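# Catch the swinging ball in a cup, then return cup

## Task

Make the suspended ball swing upward and land it in the cup, with the cup as the only thing touching the ball while it drops in. Then put the cup, still holding the ball, back on its stand, open the hand and pull the robot away.

## Robot and tools

Robot. Two arms stand on opposite sides of a table. left_arm's base is at (-0.043, +0.555, 0) m with quat_wxyz (+0.696, 0, 0, -0.718). right_arm's base is at (+0.044, -0.554, 0) m with quat_wxyz (+0.710, 0, 0, +0.704). right_arm carries a five-finger right hand and left_arm a mirror-image left hand. Arm names do not match image sides.

Frames. The scene frame has its origin on the table top, midway between the nominal bases. z = 0 is the table surface, +z is up, and left_arm sits on the +y side. Reported positions, orientations, velocities and move targets are in this frame. Offsets are read in the current Hand target's own axes.

Hand point. Each arm is steered by a hand point 0.15 m out from the wrist flange along the fingers and 0.05 m in front of the palm. Its +z runs along straightened fingers and +y points out of the palm. On the right hand +x points across the palm away from the thumb; on the left hand +x points toward the thumb. Straight fingertips extend about 0.06-0.07 m past the point. A bracket on the little-finger side of the wrist can strike things. With the palm down the wrist may hang up to 0.11 m below the point, and with the palm up up to 0.23 m.

The 28-number row. Both execute_actions and move use one row covering both arms, always 28 numbers, each in [-1, 1]. In order:
1. left_arm dx, dy, dz, rx, ry, rz.
2. The left hand's little, ring, middle, index, thumb_bend, thumb_turn, force_limit, speed.
3. right_arm dx, dy, dz, rx, ry, rz.
4. The right hand's eight numbers, in the same order as the left.

Arm numbers. The six arm numbers are an offset from that arm's Hand target at the start of the action or move, not an absolute pose. 1.0 equals 0.6 m of travel or 180 degrees of turn. rx, ry, rz form a single rotation vector. Six zeros ask the arm to hold its Hand target again. Repeating the same offset in a new call moves the arm further.

Hand numbers. The finger and thumb numbers are absolute motor targets. -1 is open or straight and +1 is curled. For thumb_turn, -1 puts the thumb beside the palm and +1 puts it opposite the fingers. force_limit maps -1..+1 to a fingertip stopping force of 0-10 N (0-15 N for the two thumb motors). speed runs from nearly zero at -1 to full speed at +0.48 and above. No value means "no change". To leave a hand as it is, resend the eight numbers of its last executed row. If none has run yet, send hand_measured plus hand_force_limit and hand_speed. With the thumb opposed, the hand can enclose objects about 0.035-0.065 m thick, or a handle down to 0.025 m. For a gentle grip, close with speed -0.94 or below. To squeeze harder, raise force_limit and send a more-closed target. To release, send targets more open than hand_measured.

Tools.
- execute_actions(actions, cameras): actions is a list of actions. Each action is up to 15 rows, one per 1/30 s step; a short action holds its last row for the rest of the step count. Every row in an action counts from the same starting Hand target. Images come back only when actions is empty or cameras names them.
- move(target, speed, blend, stop_force, zero, blocking, cameras): sends each arm in a straight line to an offset from its Hand target. target is one row, or a list of up to 15 rows, all counted from the same starting Hand targets. speed is the top speed in m/s (0.002-3.6, default 0.25); turning is capped at twice that in rad/s. blend is a corner-rounding radius in m for lists (0 means stop at each target). stop_force (3-120 N) ends an arm's path when the wrist sensor feels that much push against the motion; do not rely on it while the hand turns. zero (default true) re-zeroes the sensor first. blocking=false returns after about 0.5 s while the arm keeps moving, and cannot be combined with stop_force. The result adds a "move:" line giving the outcome (done, off_target, moving, held, fault) and any limits (paced = pose clipped, held = steps withheld).
- wait(seconds 0-10, cameras): lets time pass with the last commands held.
- stop(cameras): brakes a running move.
- zoom_image(camera, region [x0, y0, x1, y1]): magnifies part of the latest image, at most 504 px on each side. camera is cam_low, cam_left_wrist or cam_right_wrist (each 672x504).
- show_instructions(): shows the reference pages.
- zero_wrist_force(arm): tares that arm's force sensor.
- finished_scene(scene): closes the scene, irreversibly.

Results. Each result lists per arm: end_effector_position (m), end_effector_quat_wxyz, velocities, Hand target (the last commanded pose after clipping, which the next offsets start from), Joint positions and Joint torques. Wrist force and Wrist torque are in the end effector's axes, plus a line with the peak since the last report. Per hand it lists hand_measured, hand_stopped_by (moving, target, force, stalled, fault), hand_load_n (positive means pushed open), hand_force_limit and hand_speed. A lost grip shows as hand_load_n falling to near 0. A hand point often stops short of its Hand target; resend the missing distance as an offset.

Limits and hazards.
- The commanded orientation is clipped to within 32 degrees of the measured one at each step.
- Joints move at most 3.14 rad/s.
- Contact torque of 130 N m on the big joints or 24.3 N m on a wrist joint stops the arm for 10 s. So does roughly 150 N (plus or minus 25 N) of outside force.
- Motors reaching 85 °C brake the arm for 30-60 s or longer; a MOTOR HOT line warns at 70 °C.
- Arms are stiff: aiming even slightly past a firm contact can trigger a fault.
- Avoid knocking anything off the table, dropping or flinging the cup or ball, letting go of something still in motion, and striking hard.
- Swinging the cup quickly loads the fingers.
- Never let the arms collide, and never close one hand on the other's fingers.
- Keep paths away from an arm's own base.

Each tool is called after ">>>" as name(argument=value, ...), one argument or row to a line, values as JSON.

Reference images:

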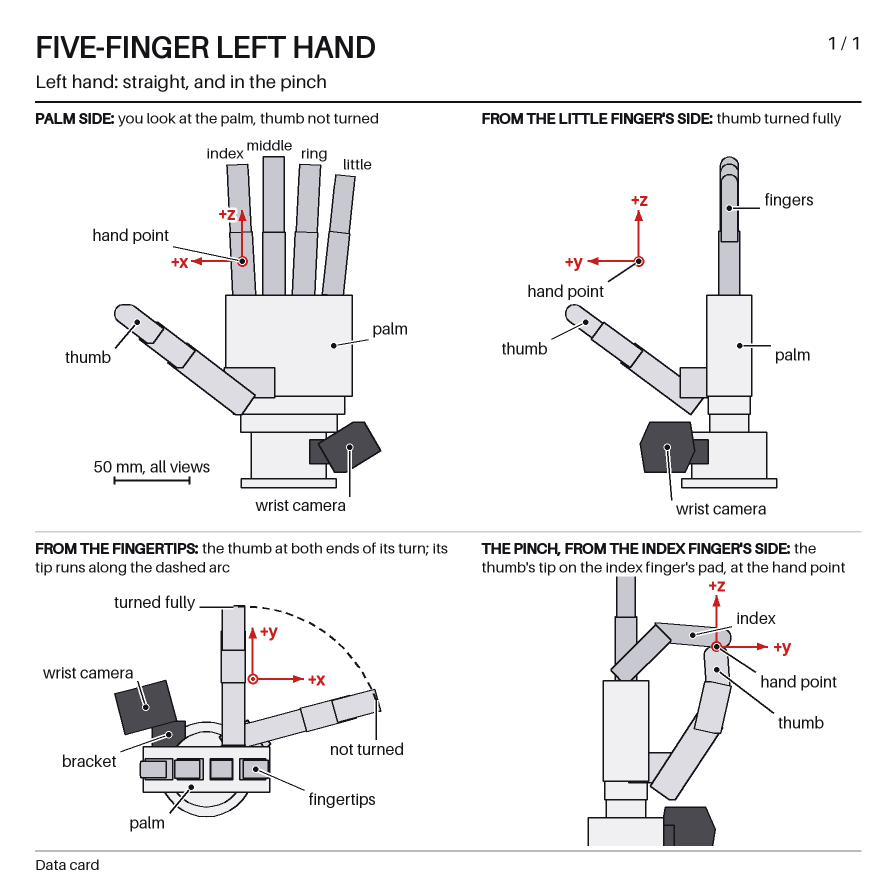

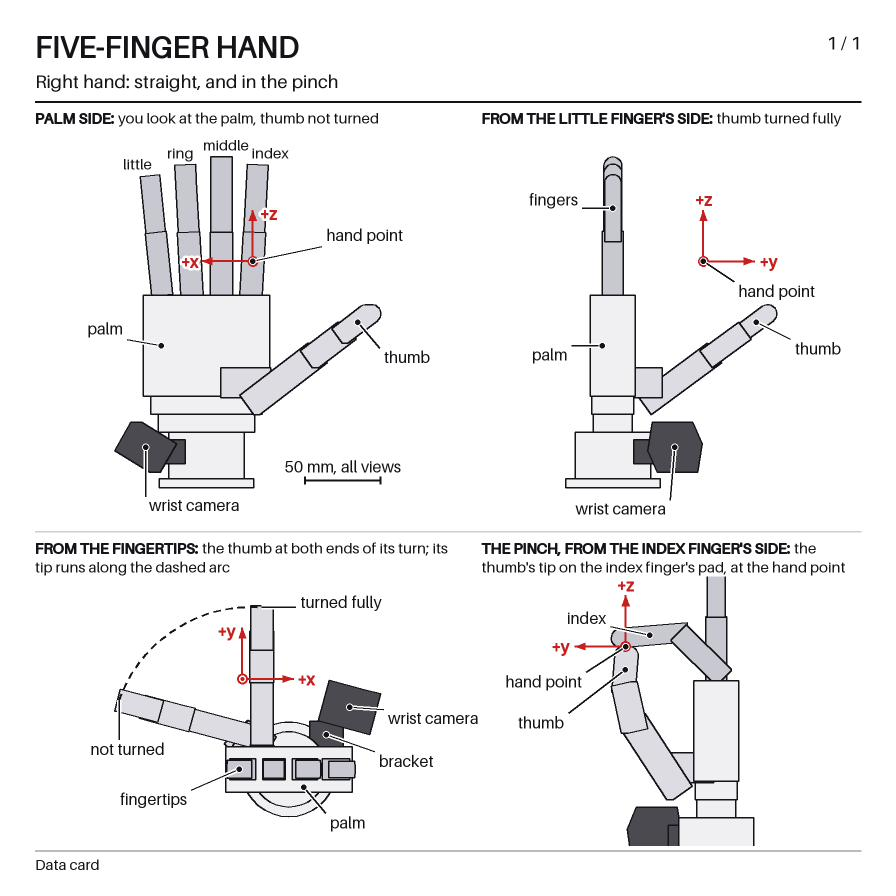

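## Session

>>> execute_actions(
  actions=[],
)

Scene clock: 0.00 s.
left_arm: end_effector_position=(+0.2056, +0.1577, +0.1098) hand_measured=(-1.000, -1.000, -1.000, -1.000, -1.000, -1.000) hand_load_n=(+0.0, +0.0, +0.0, +0.0, +0.0, +0.0) hand_stopped_by=(target, target, target, target, target, target) hand_force_limit=0.00 hand_speed=-0.80 end_effector_quat_wxyz=(+0.080, +0.854, -0.357, +0.371) | right_arm: end_effector_position=(+0.3569, -0.1024, +0.3272) hand_measured=(-1.000, -1.000, -1.000, -1.000, -1.000, -1.000) hand_load_n=(+0.0, +0.0, +0.0, +0.0, +0.0, +0.0) hand_stopped_by=(target, target, target, target, target, target) hand_force_limit=0.00 hand_speed=-0.80 end_effector_quat_wxyz=(+0.013, +0.163, +0.982, -0.099)
Joint positions: left_arm=[4.196 -1.565 -2.245 3.017 -1.528 1.796] | right_arm=[-0.776 -1.028 0.923 1.824 1.707 -0.445]
Joint velocities: within noise
Joint torques (N m): no reading
Wrist force (N): no reading
Wrist torque (N m): no reading
Wrist force, peak (N): no reading
Hand target: left_arm +0.2056, +0.1577, +0.1098; +0.080, +0.854, -0.357, +0.371 | right_arm +0.3569, -0.1024, +0.3272; +0.013, +0.163, +0.982, -0.099

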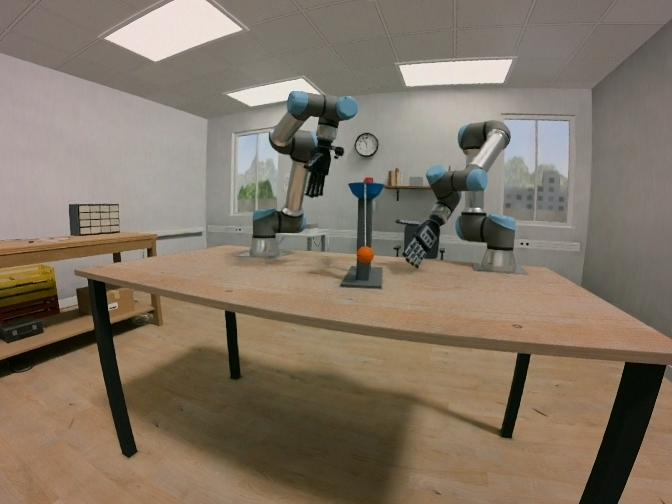

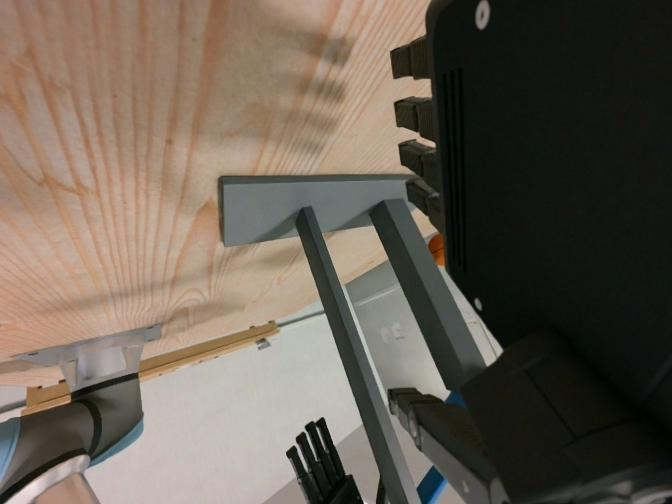

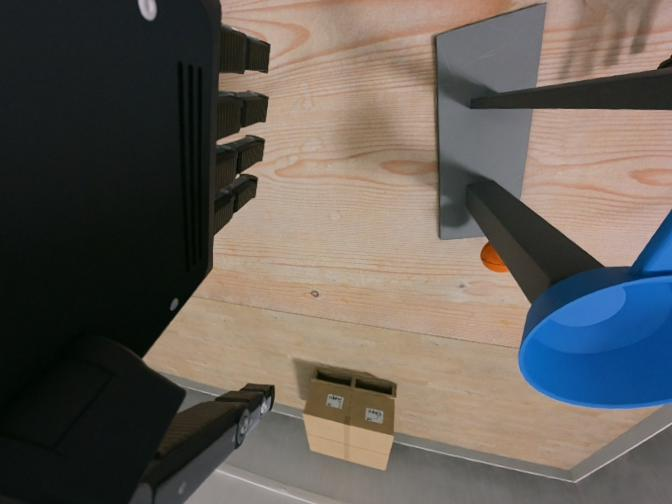

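>>> zoom_image(
  camera="cam_low",
  region=[300, 150, 440, 300],
)

>>> zoom_image(
  camera="cam_right_wrist",
  region=[420, 0, 672, 420],
)

>>> zoom_image(
  camera="cam_left_wrist",
  region=[200, 150, 560, 504],
)

Scaled by 3.360 from the camera's 672x504 image, which has a finer 960x720 frame.

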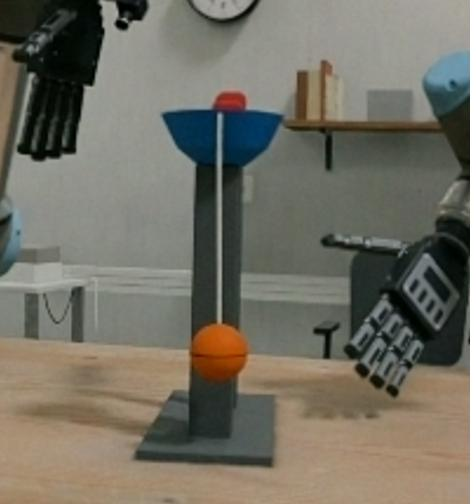

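Scaled by 1.200 from the camera's 672x504 image, which has a finer 960x720 frame.

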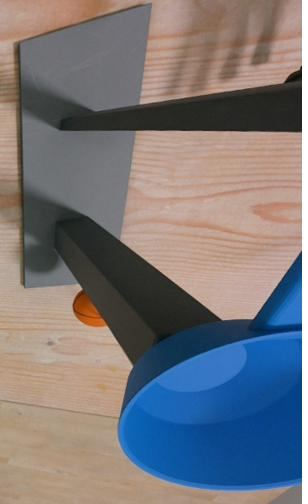

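Scaled by 1.400 from the camera's 672x504 image, which has a finer 960x720 frame.

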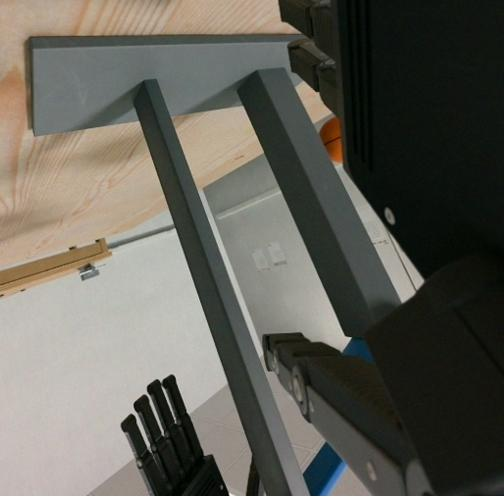

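>>> move(
  target=[0,0,-0.333,0,0,0,-1,-1,-1,-1,-1,-1,0,-0.8,-0.122,-0.363,-0.212,-0.237,0.081,-0.002,-1,-1,-1,-1,-1,-1,0,-0.8],
  cameras=["all"],
)

Scene clock: 16.93 s.
left_arm: end_effector_position=(+0.0907, +0.2380, +0.2521) hand_measured=(-1.000, -1.000, -1.000, -1.000, -1.000, -1.000) hand_load_n=(+0.0, +0.0, +0.0, +0.0, +0.0, +0.0) hand_stopped_by=(target, target, target, target, target, target) hand_force_limit=0.00 hand_speed=-0.80 end_effector_quat_wxyz=(+0.080, +0.854, -0.356, +0.371) | right_arm: end_effector_position=(+0.3569, -0.3022, +0.4976) hand_measured=(-1.000, -1.000, -1.000, -1.000, -1.000, -1.000) hand_load_n=(+0.5, +0.0, +0.0, +0.0, +0.0, +0.0) hand_stopped_by=(target, target, target, target, target, target) hand_force_limit=0.00 hand_speed=-0.80 end_effector_quat_wxyz=(-0.051, +0.155, +0.945, +0.284)
Joint positions: left_arm=[4.293 -0.976 -2.238 2.416 -1.46 1.866] | right_arm=[-1.793 -1.672 1.468 1.934 1.004 -1.522]
Joint torques (N m): left_arm=[-14.93 -14.44 11.21 -1.92 -1.37 -1.76] | right_arm=[-11.77 -9.85 -21.02 4.69 -2.5 -1.39]
Wrist force (N): left_arm=[0.1 -0.2 -0.1] | right_arm=[-0.8 0.0 0.0]
Wrist torque (N m): left_arm=[-0.02 -0.04 -0.06] | right_arm=[-0.06 0.28 -0.09]
Wrist force, peak (N): left_arm=[0.1 0.0 1.3] | right_arm=[-0.9 -0.8 -1.3]
Hand target: left_arm +0.0906, +0.2380, +0.2521; +0.080, +0.854, -0.357, +0.371 | right_arm +0.3569, -0.3022, +0.4977; -0.051, +0.155, +0.945, +0.284
Off the commanded pose: left_arm 0.000 m, 0 deg | right_arm 0.000 m, 0 deg.
move: done
camera_calibration:
cam_left_wrist: T_world_to_cam=[[0.755618, 0.553024, 0.351006, -0.29186], [-0.0920164, -0.440942, 0.892807, -0.109552], [0.648517, -0.706919, -0.282296, 0.290367], [0, 0, 0, 1]] pos_world=[0.0221461, 0.318366, 0.282223]
cam_right_wrist: T_world_to_cam=[[0.0310877, 0.841144, 0.539918, -0.0316861], [0.852248, -0.304533, 0.425363, -0.611576], [0.522214, 0.44692, -0.72633, 0.42214], [0, 0, 0, 1]] pos_world=[0.301752, -0.348255, 0.583863]

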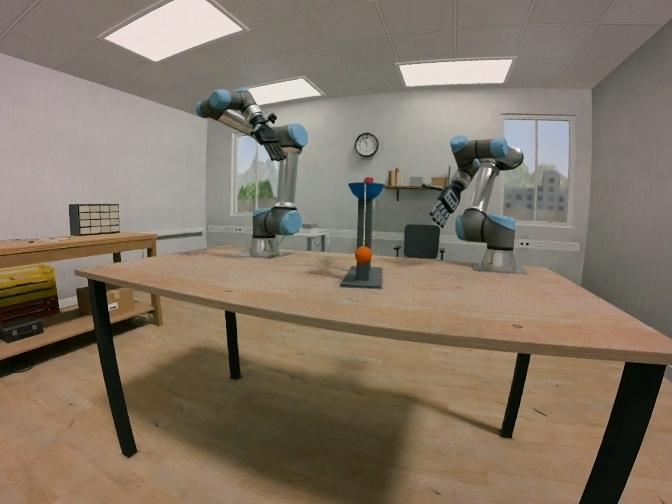

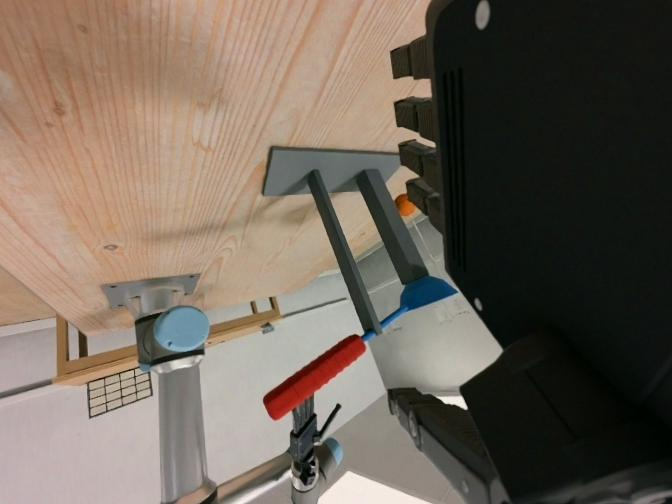

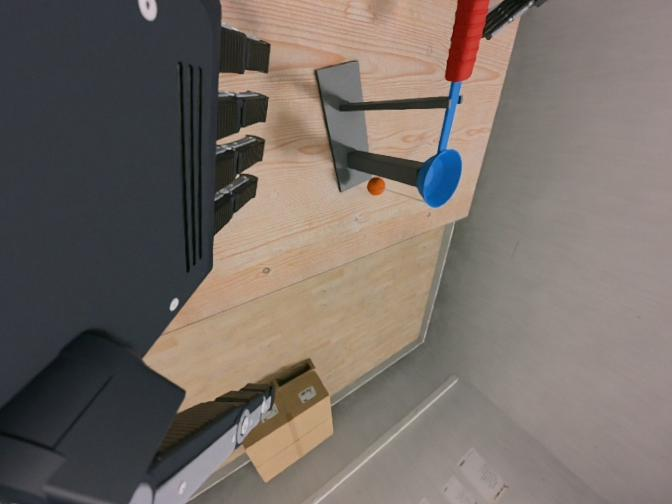

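>>> zoom_image(
  camera="cam_right_wrist",
  region=[300, 0, 560, 260],
)

>>> zoom_image(
  camera="cam_left_wrist",
  region=[240, 130, 500, 440],
)

>>> zoom_image(
  camera="cam_low",
  region=[310, 160, 410, 300],
)

Scaled by 1.938 from the camera's 672x504 image, which has a finer 960x720 frame.

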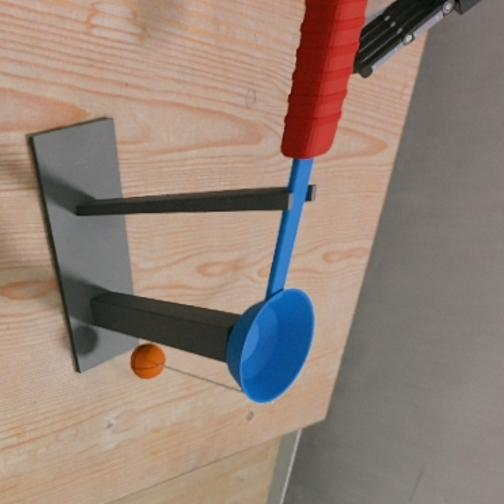

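Scaled by 1.626 from the camera's 672x504 image, which has a finer 960x720 frame.

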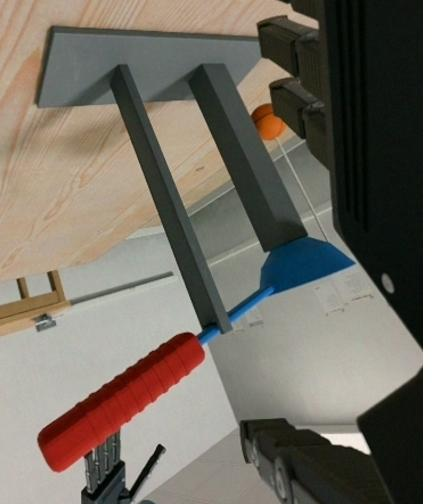

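Scaled by 3.600 from the camera's 672x504 image, which has a finer 960x720 frame.

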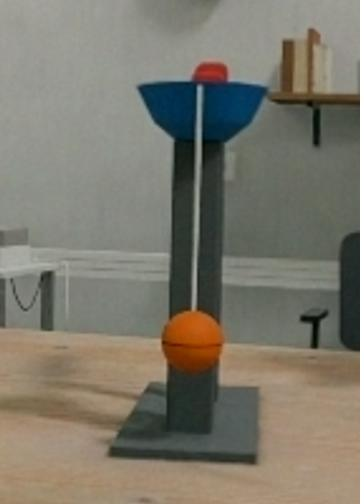

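>>> move(
  target=[0,0,0,0,0,0,-1,-1,-1,-1,-1,-1,0,-0.8,0.3252,0.4592,0.3143,0.2013,0.0383,-0.1434,-1,-1,-1,-1,-1,1,0,-0.2],
  cameras=["all"],
)

Scene clock: 56.33 s.
left_arm: end_effector_position=(+0.0906, +0.2380, +0.2521) hand_measured=(-1.000, -1.000, -1.000, -1.000, -1.000, -1.000) hand_load_n=(+0.0, +0.0, +0.0, +0.0, +0.0, +0.0) hand_stopped_by=(target, target, target, target, target, target) hand_force_limit=0.00 hand_speed=-0.80 end_effector_quat_wxyz=(+0.080, +0.854, -0.357, +0.371) | right_arm: end_effector_position=(+0.2590, +0.0701, +0.5190) hand_measured=(-1.000, -1.000, -1.000, -1.000, -1.000, +1.000) hand_load_n=(+0.0, +0.0, +0.0, +0.0, +0.0, +0.0) hand_stopped_by=(target, target, target, target, target, target) hand_force_limit=0.00 hand_speed=-0.20 end_effector_quat_wxyz=(-0.026, -0.077, +0.966, +0.244)
Joint positions: left_arm=[4.293 -0.976 -2.238 2.415 -1.46 1.866] | right_arm=[-0.708 -0.806 0.035 2.019 1.189 -0.812]
Joint torques (N m): left_arm=[-12.51 -19.63 16.99 0.43 -1.47 -1.71] | right_arm=[7.61 -52.9 -3.76 -0.12 0.41 -0.57]
Wrist force (N): left_arm=[0.0 0.1 -0.1] | right_arm=[-0.9 0.3 0.4]
Wrist torque (N m): left_arm=[0.02 -0.02 -0.05] | right_arm=[0.00 0.25 -0.06]
Wrist force, peak (N): left_arm=[-0.4 0.4 0.3] | right_arm=[-1.6 -2.0 -0.8]
Hand target: left_arm +0.0906, +0.2380, +0.2521; +0.080, +0.854, -0.357, +0.371 | right_arm +0.2595, +0.0713, +0.5203; -0.088, -0.096, +0.991, -0.008
Off the commanded pose: left_arm 0.000 m, 0 deg | right_arm 0.002 m, 30 deg.
elbow stopped short (right arm): the move would have taken joint 3 (elbow) straighter than the controller allows.
move: off_target (right_arm)
camera_calibration:
cam_left_wrist: T_world_to_cam=[[0.755833, 0.552864, 0.350796, -0.291678], [-0.0917791, -0.441012, 0.892796, -0.10954], [0.6483, -0.707001, -0.28259, 0.290546], [0, 0, 0, 1]] pos_world=[0.0220448, 0.318366, 0.282222]
cam_right_wrist: T_world_to_cam=[[-0.420457, 0.791002, 0.444446, -0.183367], [0.809329, 0.105549, 0.577795, -0.52059], [0.410126, 0.602641, -0.684559, 0.318882], [0, 0, 0, 1]] pos_world=[0.213448, 0.00782016, 0.600585]

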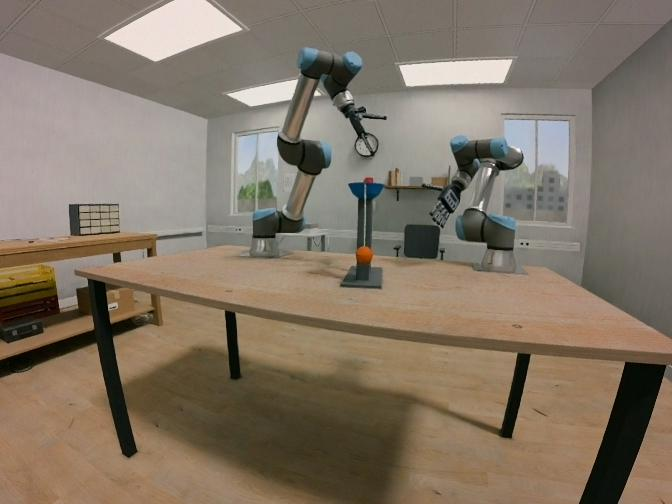

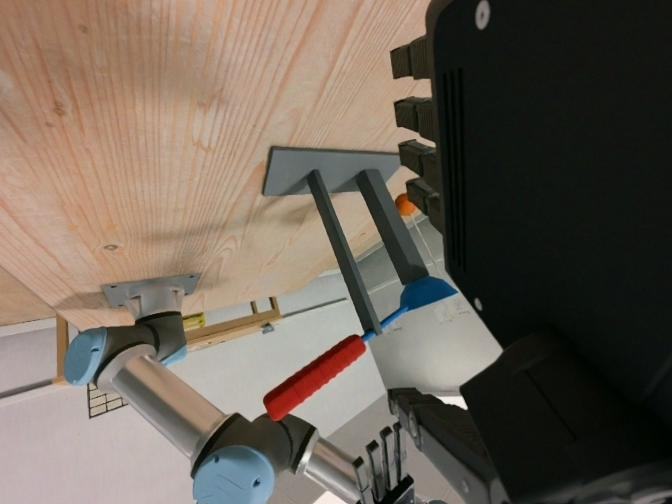

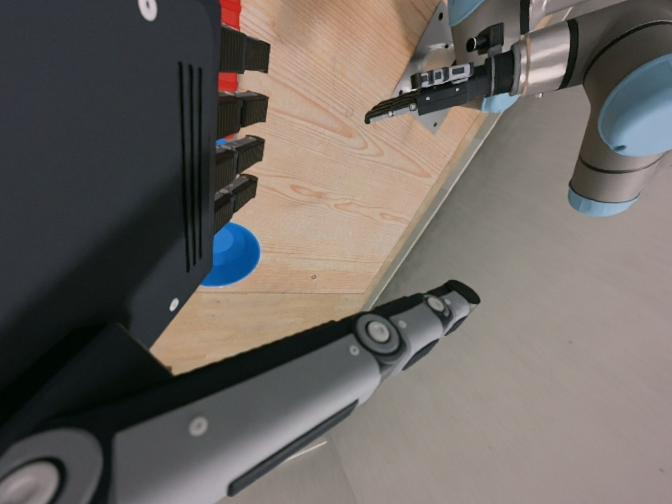

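>>> move(
  target=[
    [0,0,0,0,0,0,-1,-1,-1,-1,-1,-1,0,-0.8,0.0633,-0.3273,0.0113,0,0,0,-1,-1,-1,-1,-1,1,0,-0.2],
    [0,0,0,0,0,0,-1,-1,-1,-1,-1,-1,0,-0.8,-0.0077,-0.3675,0.2798,-0.5,0,0,-1,-1,-1,-1,-1,1,0,-0.2],
  ],
  blend=0.05,
  speed=0.35,
  cameras=["all"],
)

Scene clock: 73.67 s.
left_arm: end_effector_position=(+0.0906, +0.2380, +0.2521) hand_measured=(-1.000, -1.000, -1.000, -1.000, -1.000, -1.000) hand_load_n=(+0.0, +0.0, +0.0, +0.0, +0.0, +0.0) hand_stopped_by=(target, target, target, target, target, target) hand_force_limit=0.00 hand_speed=-0.80 end_effector_quat_wxyz=(+0.080, +0.854, -0.357, +0.371) | right_arm: end_effector_position=(+0.2773, -0.1497, +0.3540) hand_measured=(-1.000, -1.000, -1.000, -1.000, -1.000, +1.000) hand_load_n=(+0.0, +0.0, +0.0, +0.0, +0.0, +0.0) hand_stopped_by=(target, target, target, target, target, target) hand_force_limit=0.00 hand_speed=-0.20 end_effector_quat_wxyz=(-0.131, -0.006, +0.707, +0.695)
Joint positions: left_arm=[4.293 -0.976 -2.238 2.415 -1.46 1.866] | right_arm=[-1.49 -1.283 2.514 1.919 0.121 -2.972]
Joint torques (N m): left_arm=[-6.04 -20.63 29.89 1.24 -1.14 -1.6] | right_arm=[7.43 -27.92 -17.11 -1.75 -1.62 1.19]
Wrist force (N): left_arm=[-0.2 -0.1 0.1] | right_arm=[-1.1 0.2 -0.2]
Wrist torque (N m): left_arm=[-0.02 0.01 -0.05] | right_arm=[-0.12 0.32 -0.23]
Wrist force, peak (N): left_arm=[0.0 0.2 0.4] | right_arm=[-0.9 1.3 1.5]
Hand target: left_arm +0.0906, +0.2380, +0.2521; +0.080, +0.854, -0.357, +0.371 | right_arm +0.2774, -0.1497, +0.3540; -0.130, -0.006, +0.707, +0.695
Off the commanded pose: left_arm 0.000 m, 0 deg | right_arm 0.000 m, 0 deg.
move: done
camera_calibration:
cam_left_wrist: T_world_to_cam=[[0.755826, 0.552831, 0.350864, -0.291686], [-0.0918369, -0.441053, 0.89277, -0.109518], [0.6483, -0.707001, -0.282589, 0.290546], [0, 0, 0, 1]] pos_world=[0.0220449, 0.318366, 0.282222]
cam_right_wrist: T_world_to_cam=[[-0.119714, -0.00901855, 0.992767, -0.325649], [0.927388, -0.357997, 0.108578, -0.352895], [0.354429, 0.933679, 0.0512209, 0.135338], [0, 0, 0, 1]] pos_world=[0.240318, -0.255635, 0.354678]

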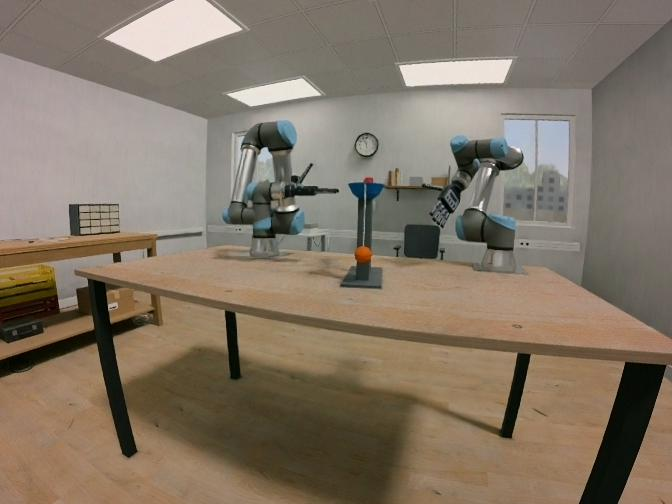

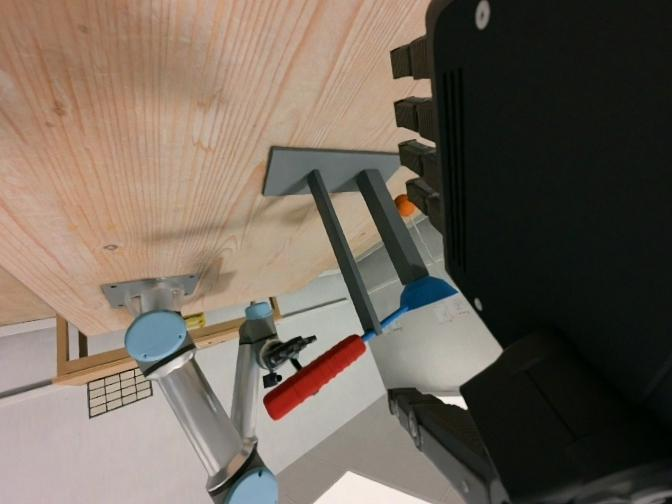

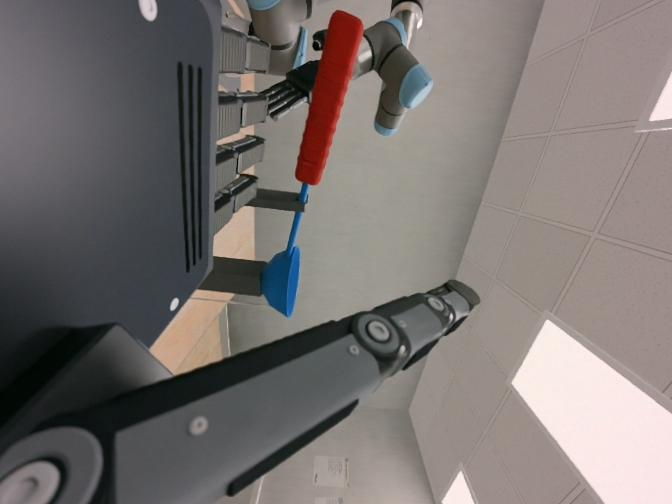

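>>> zoom_image(
  camera="cam_right_wrist",
  region=[200, 0, 400, 330],
)

>>> zoom_image(
  camera="cam_left_wrist",
  region=[250, 260, 480, 430],
)

Scaled by 1.527 from the camera's 672x504 image, which has a finer 960x720 frame.

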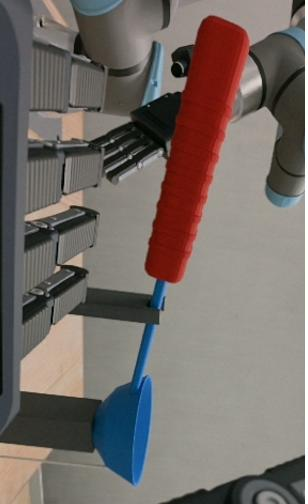

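Scaled by 2.191 from the camera's 672x504 image, which has a finer 960x720 frame.

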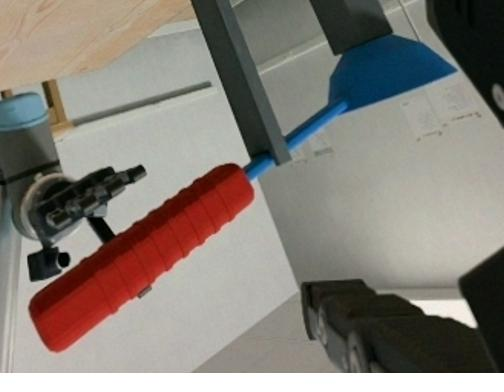

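>>> move(
  target=[0,0,0,0,0,0,-1,-1,-1,-1,-1,-1,0,-0.8,-0.0013,-0.0073,0.25,0,0,0,-1,-1,-1,-1,-1,1,0,-0.2],
  speed=0.2,
  cameras=["cam_left_wrist","cam_right_wrist"],
)

>>> zoom_image(
  camera="cam_left_wrist",
  region=[230, 250, 450, 430],
)

>>> zoom_image(
  camera="cam_right_wrist",
  region=[200, 0, 450, 330],
)

Scene clock: 88.47 s.
left_arm: end_effector_position=(+0.0906, +0.2380, +0.2521) hand_measured=(-1.000, -1.000, -1.000, -1.000, -1.000, -1.000) hand_load_n=(+0.0, +0.0, +0.0, +0.0, +0.0, +0.0) hand_stopped_by=(target, target, target, target, target, target) hand_force_limit=0.00 hand_speed=-0.80 end_effector_quat_wxyz=(+0.080, +0.854, -0.357, +0.371) | right_arm: end_effector_position=(+0.2485, -0.0026, +0.3497) hand_measured=(-1.000, -1.000, -1.000, -1.000, -1.000, +1.000) hand_load_n=(+0.0, +0.0, +0.0, +0.0, -0.5, +0.0) hand_stopped_by=(target, target, target, target, target, target) hand_force_limit=0.00 hand_speed=-0.20 end_effector_quat_wxyz=(-0.130, -0.006, +0.707, +0.695)
Joint positions: left_arm=[4.293 -0.976 -2.238 2.415 -1.46 1.866] | right_arm=[-0.983 -1.149 2.278 2.011 -0.385 -2.962]
Joint torques (N m): left_arm=[-1.6 -19.74 29.94 1.49 -1.31 -1.75] | right_arm=[6.49 -27.63 -14.23 -1.56 -1.61 1.13]
Wrist force (N): left_arm=[0.1 0.0 -0.1] | right_arm=[-1.3 1.0 -0.3]
Wrist torque (N m): left_arm=[0.01 -0.04 -0.04] | right_arm=[0.05 0.33 -0.19]
Wrist force, peak (N): left_arm=[0.0 0.5 -0.1] | right_arm=[-1.3 0.7 -1.9]
Hand target: left_arm +0.0906, +0.2380, +0.2521; +0.080, +0.854, -0.357, +0.371 | right_arm +0.2485, -0.0025, +0.3497; -0.130, -0.006, +0.707, +0.695
Off the commanded pose: left_arm 0.000 m, 0 deg | right_arm 0.000 m, 0 deg.
move: done
camera_calibration:
cam_left_wrist: T_world_to_cam=[[0.755826, 0.552831, 0.350864, -0.291686], [-0.0918369, -0.441053, 0.89277, -0.109518], [0.6483, -0.707001, -0.282589, 0.290546], [0, 0, 0, 1]] pos_world=[0.0220449, 0.318366, 0.282222]
cam_right_wrist: T_world_to_cam=[[-0.11998, -0.00912736, 0.992734, -0.323446], [0.927356, -0.358018, 0.108787, -0.273125], [0.354424, 0.93367, 0.0514194, 0.00835305], [0, 0, 0, 1]] pos_world=[0.211517, -0.108535, 0.350379]
Images, in order (width x height): cam_left_wrist 672x504, cam_right_wrist 672x504.

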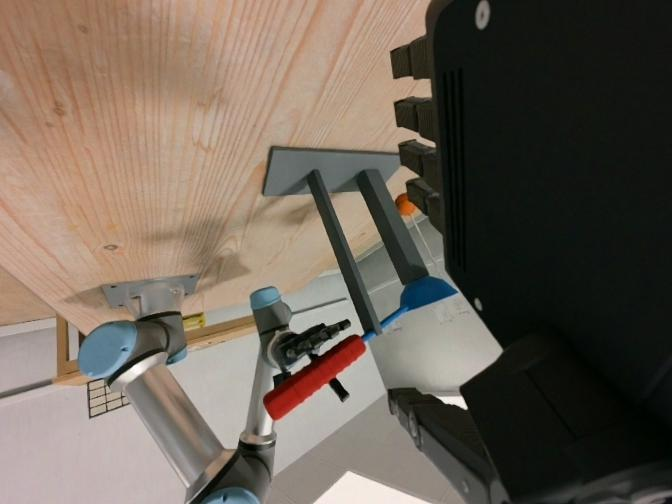

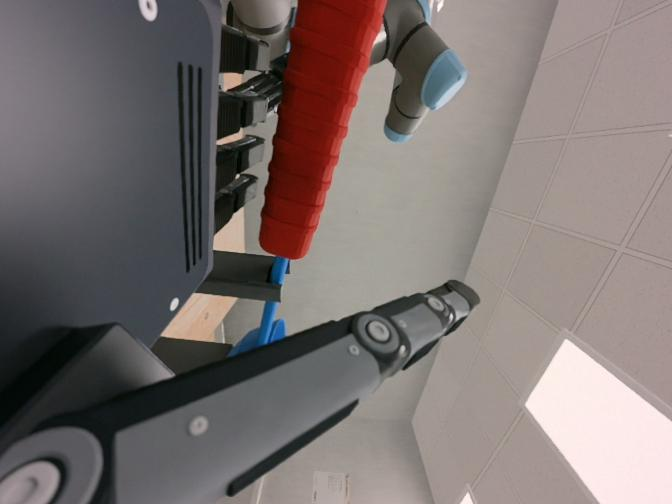

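Scaled by 2.291 from the camera's 672x504 image, which has a finer 960x720 frame.

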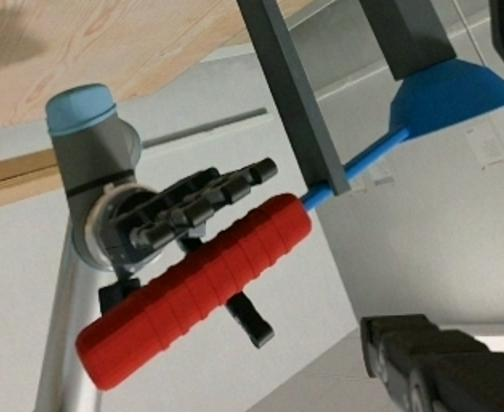

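Scaled by 1.527 from the camera's 672x504 image, which has a finer 960x720 frame.

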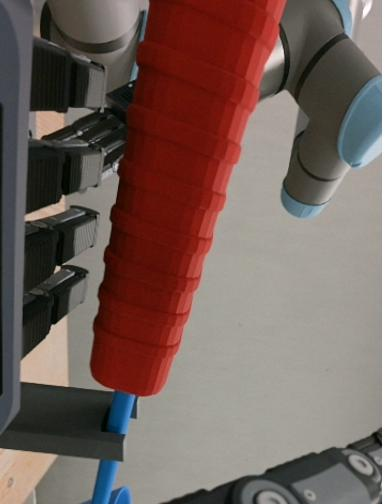

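>>> execute_actions(
  actions=[],
  cameras=["cam_low"],
)

>>> zoom_image(
  camera="cam_low",
  region=[270, 140, 410, 240],
)

Scene clock: 93.03 s.
left_arm: end_effector_position=(+0.0906, +0.2380, +0.2521) hand_measured=(-1.000, -1.000, -1.000, -1.000, -1.000, -1.000) hand_load_n=(+0.0, +0.0, +0.0, +0.0, +0.0, +0.0) hand_stopped_by=(target, target, target, target, target, target) hand_force_limit=0.00 hand_speed=-0.80 end_effector_quat_wxyz=(+0.080, +0.854, -0.357, +0.371) | right_arm: end_effector_position=(+0.2485, -0.0025, +0.3497) hand_measured=(-1.000, -1.000, -1.000, -1.000, -1.000, +1.000) hand_load_n=(+0.0, +0.0, +0.0, +0.0, +0.0, +0.0) hand_stopped_by=(target, target, target, target, target, target) hand_force_limit=0.00 hand_speed=-0.20 end_effector_quat_wxyz=(-0.130, -0.006, +0.707, +0.695)
Joint positions: left_arm=[4.293 -0.976 -2.238 2.415 -1.46 1.866] | right_arm=[-0.983 -1.149 2.277 2.011 -0.385 -2.962]
Joint velocities: within noise
Joint torques (N m): left_arm=[0.5 -19.6 29.61 1.33 -1.52 -1.77] | right_arm=[8.87 -21.72 -18.39 1.35 -1.62 1.11]
Wrist force (N): left_arm=[0.0 0.0 0.0] | right_arm=[-1.6 0.7 -0.4]
Wrist torque (N m): left_arm=[0.01 -0.01 -0.05] | right_arm=[0.00 0.38 -0.22]
Wrist force, peak (N): left_arm=[-0.4 0.0 -0.2] | right_arm=[-1.4 1.1 -0.3]
Hand target: left_arm +0.0906, +0.2380, +0.2521; +0.080, +0.854, -0.357, +0.371 | right_arm +0.2485, -0.0025, +0.3497; -0.130, -0.006, +0.707, +0.695
Off the commanded pose: left_arm 0.000 m, 0 deg | right_arm 0.000 m, 0 deg.
Images, in order (width x height): cam_low 672x504.

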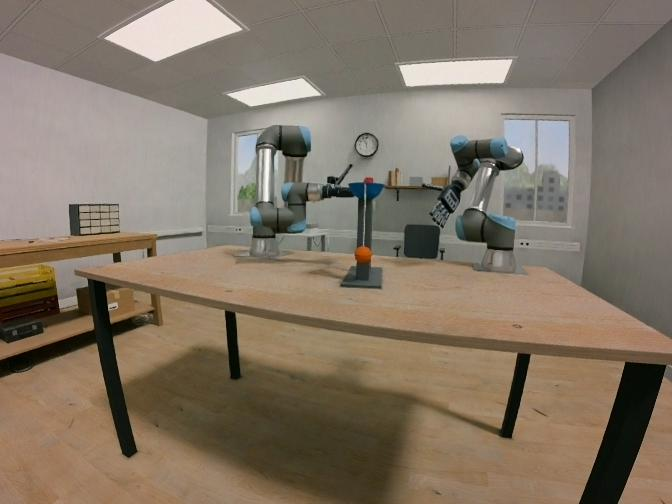

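Scaled by 3.600 from the camera's 672x504 image, which has a finer 960x720 frame.

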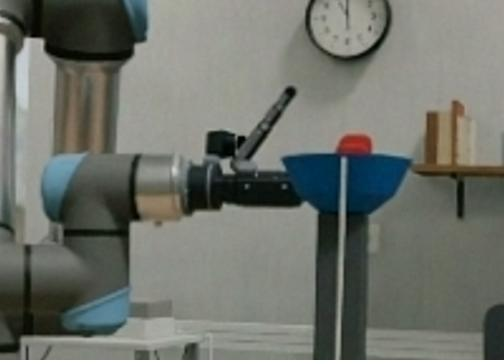

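>>> move(
  target=[0,0,0,0,0,0,-1,-1,-1,-1,-1,-1,0,-0.8,0,0,0.0977,0,0,0,-1,-1,-1,-1,-1,1,0,-0.2],
  speed=0.08,
  stop_force=4,
  cameras=["all"],
)

>>> zoom_image(
  camera="cam_left_wrist",
  region=[230, 250, 450, 430],
)

>>> zoom_image(
  camera="cam_right_wrist",
  region=[180, 0, 430, 330],
)

>>> zoom_image(
  camera="cam_low",
  region=[270, 140, 410, 240],
)

Scene clock: 99.30 s.
left_arm: end_effector_position=(+0.0906, +0.2380, +0.2521) hand_measured=(-1.000, -1.000, -1.000, -1.000, -1.000, -1.000) hand_load_n=(+0.0, +0.0, +0.0, +0.0, +0.0, +0.0) hand_stopped_by=(target, target, target, target, target, target) hand_force_limit=0.00 hand_speed=-0.80 end_effector_quat_wxyz=(+0.080, +0.854, -0.357, +0.371) | right_arm: end_effector_position=(+0.2372, +0.0550, +0.3498) hand_measured=(-1.000, -1.000, -1.000, -1.000, -1.000, +1.000) hand_load_n=(+0.0, +0.0, +0.0, +0.0, +0.0, +0.0) hand_stopped_by=(target, target, target, target, target, target) hand_force_limit=0.00 hand_speed=-0.20 end_effector_quat_wxyz=(-0.130, -0.006, +0.707, +0.695)
Joint positions: left_arm=[4.293 -0.976 -2.238 2.415 -1.46 1.866] | right_arm=[-0.839 -1.089 2.154 2.074 -0.53 -2.963]
Joint torques (N m): left_arm=[3.04 -20.36 29.69 1.28 -1.33 -1.76] | right_arm=[-1.68 -39.39 -7.59 -2.8 -1.74 -0.25]
Wrist force (N): left_arm=[0.1 -0.2 0.0] | right_arm=[-1.5 0.3 -0.4]
Wrist torque (N m): left_arm=[-0.03 -0.04 -0.03] | right_arm=[-0.09 0.41 -0.12]
Wrist force, peak (N): left_arm=[-0.3 0.3 0.2] | right_arm=[-1.5 0.7 -1.0]
Hand target: left_arm +0.0906, +0.2380, +0.2521; +0.080, +0.854, -0.357, +0.371 | right_arm +0.2372, +0.0550, +0.3498; -0.130, -0.006, +0.707, +0.695
Off the commanded pose: left_arm 0.000 m, 0 deg | right_arm 0.000 m, 0 deg.
move: done
camera_calibration:
cam_left_wrist: T_world_to_cam=[[0.755826, 0.552831, 0.350864, -0.291686], [-0.0918369, -0.441053, 0.89277, -0.109518], [0.6483, -0.707001, -0.282589, 0.290546], [0, 0, 0, 1]] pos_world=[0.0220449, 0.318366, 0.282222]
cam_right_wrist: T_world_to_cam=[[-0.120016, -0.0092199, 0.992729, -0.324371], [0.927352, -0.358028, 0.108787, -0.242035], [0.354422, 0.933665, 0.0515192, -0.041461], [0, 0, 0, 1]] pos_world=[0.200217, -0.0509354, 0.350478]

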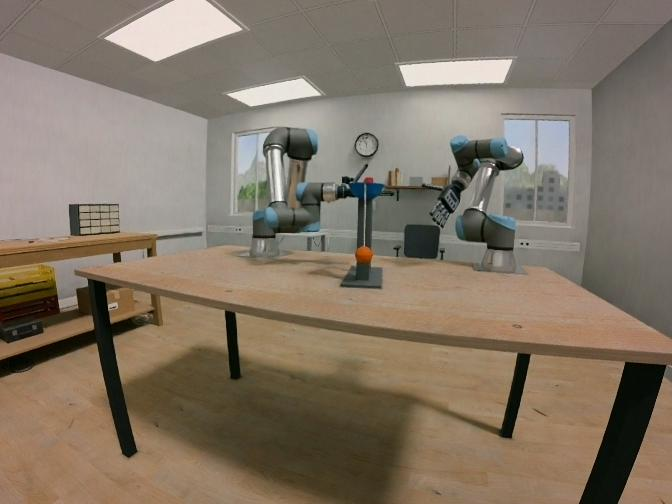

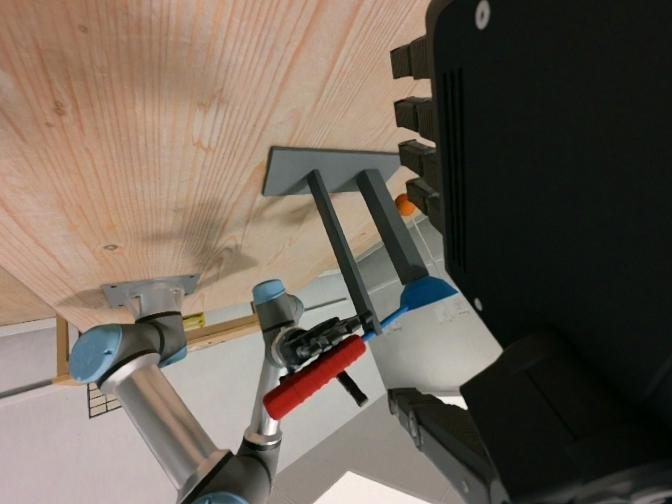

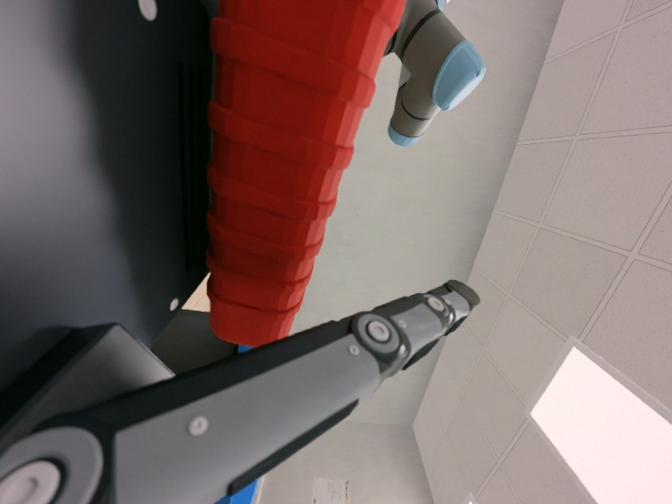

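Scaled by 2.291 from the camera's 672x504 image, which has a finer 960x720 frame.

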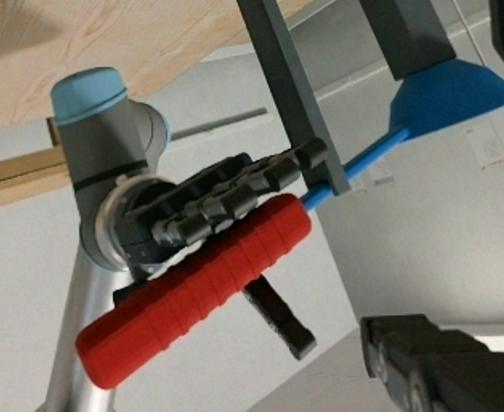

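Scaled by 1.527 from the camera's 672x504 image, which has a finer 960x720 frame.

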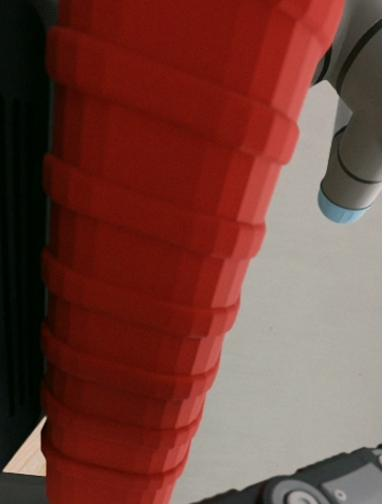

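Scaled by 3.600 from the camera's 672x504 image, which has a finer 960x720 frame.

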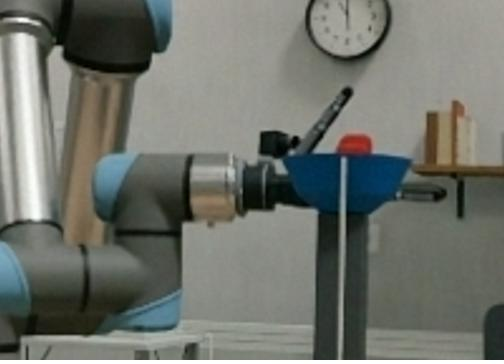

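>>> move(
  target=[0,0,0,0,0,0,-1,-1,-1,-1,-1,-1,0,-0.8,0.0133,0.015,-0.0167,0,0,0,-1,-1,-1,-1,-1,1,0,-0.2],
  speed=0.05,
  stop_force=4,
  cameras=["all"],
)

>>> zoom_image(
  camera="cam_left_wrist",
  region=[230, 250, 450, 430],
)

>>> zoom_image(
  camera="cam_right_wrist",
  region=[180, 0, 430, 330],
)

>>> zoom_image(
  camera="cam_low",
  region=[270, 140, 410, 240],
)

Scene clock: 104.27 s.
left_arm: end_effector_position=(+0.0906, +0.2380, +0.2521) hand_measured=(-1.000, -1.000, -1.000, -1.000, -1.000, -1.000) hand_load_n=(+0.0, +0.0, +0.0, +0.0, -0.5, -0.5) hand_stopped_by=(target, target, target, target, target, target) hand_force_limit=0.00 hand_speed=-0.80 end_effector_quat_wxyz=(+0.080, +0.854, -0.357, +0.371) | right_arm: end_effector_position=(+0.2330, +0.0440, +0.3600) hand_measured=(-1.000, -1.000, -1.000, -1.000, -1.000, +1.000) hand_load_n=(+0.0, +0.0, +0.0, +0.0, +0.0, +0.0) hand_stopped_by=(target, target, target, target, target, target) hand_force_limit=0.00 hand_speed=-0.20 end_effector_quat_wxyz=(-0.130, -0.006, +0.707, +0.695)
Joint positions: left_arm=[4.293 -0.976 -2.238 2.415 -1.46 1.866] | right_arm=[-0.853 -1.132 2.185 2.086 -0.515 -2.963]
Joint torques (N m): left_arm=[6.17 -19.82 30.06 1.34 -1.22 -1.74] | right_arm=[8.25 -21.44 -21.55 -3.24 -1.6 -1.12]
Wrist force (N): left_arm=[0.0 0.1 0.0] | right_arm=[-1.3 -1.2 0.3]
Wrist torque (N m): left_arm=[0.01 -0.02 -0.04] | right_arm=[-0.08 0.34 -0.12]
Wrist force, peak (N): left_arm=[-0.2 0.3 -0.2] | right_arm=[-2.4 -1.5 0.0]
Hand target: left_arm +0.0906, +0.2380, +0.2521; +0.080, +0.854, -0.357, +0.371 | right_arm +0.2330, +0.0440, +0.3600; -0.130, -0.006, +0.707, +0.695
Off the commanded pose: left_arm 0.000 m, 0 deg | right_arm 0.000 m, 0 deg.
move: done
camera_calibration:
cam_left_wrist: T_world_to_cam=[[0.755826, 0.552831, 0.350864, -0.291686], [-0.0918369, -0.441053, 0.89277, -0.109518], [0.6483, -0.707001, -0.282589, 0.290546], [0, 0, 0, 1]] pos_world=[0.0220449, 0.318366, 0.282222]
cam_right_wrist: T_world_to_cam=[[-0.120016, -0.0092199, 0.992729, -0.335202], [0.927352, -0.358028, 0.108787, -0.243235], [0.354422, 0.933665, 0.0515192, -0.0301394], [0, 0, 0, 1]] pos_world=[0.196017, -0.0620354, 0.360778]

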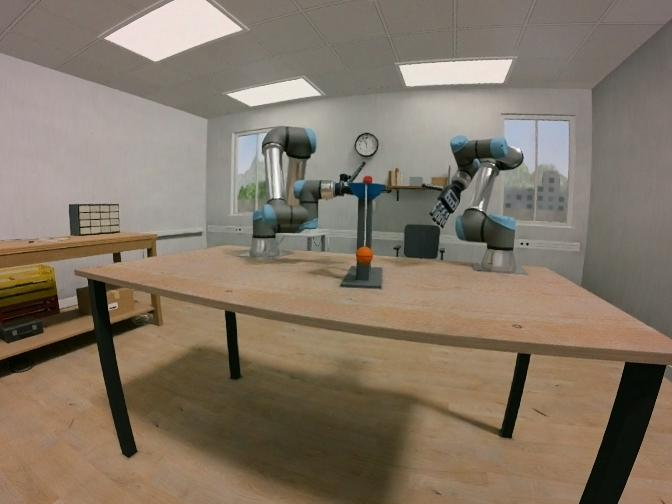

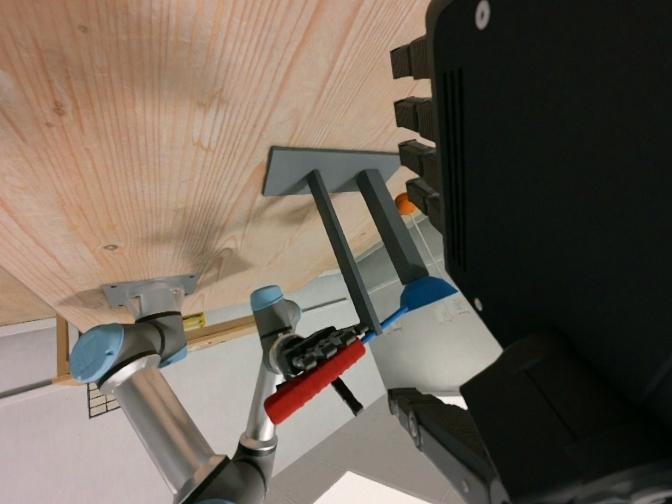

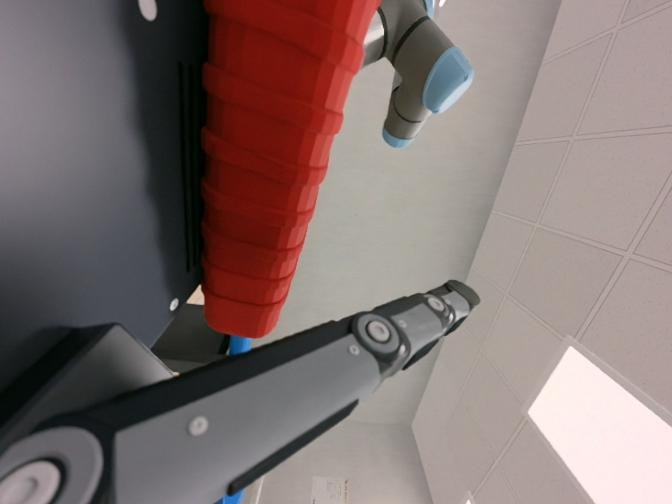

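Scaled by 2.291 from the camera's 672x504 image, which has a finer 960x720 frame.

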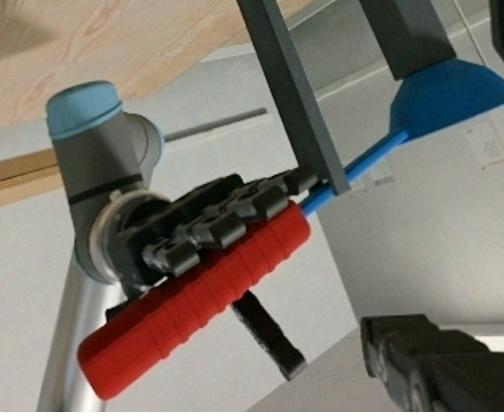

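Scaled by 1.527 from the camera's 672x504 image, which has a finer 960x720 frame.

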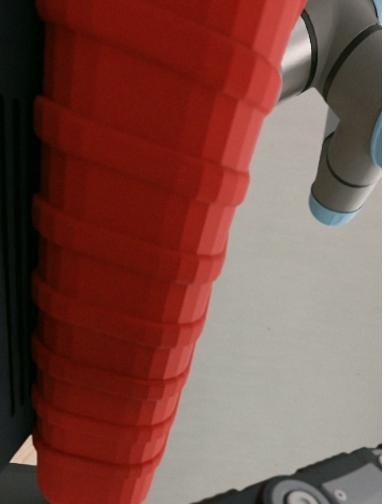

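Scaled by 3.600 from the camera's 672x504 image, which has a finer 960x720 frame.

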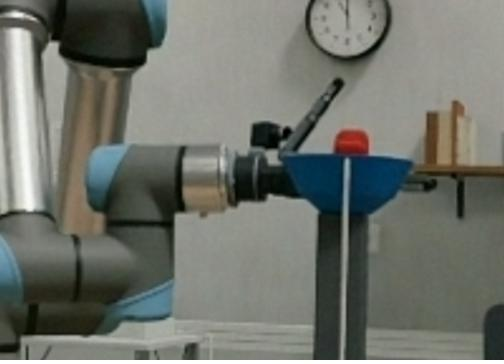

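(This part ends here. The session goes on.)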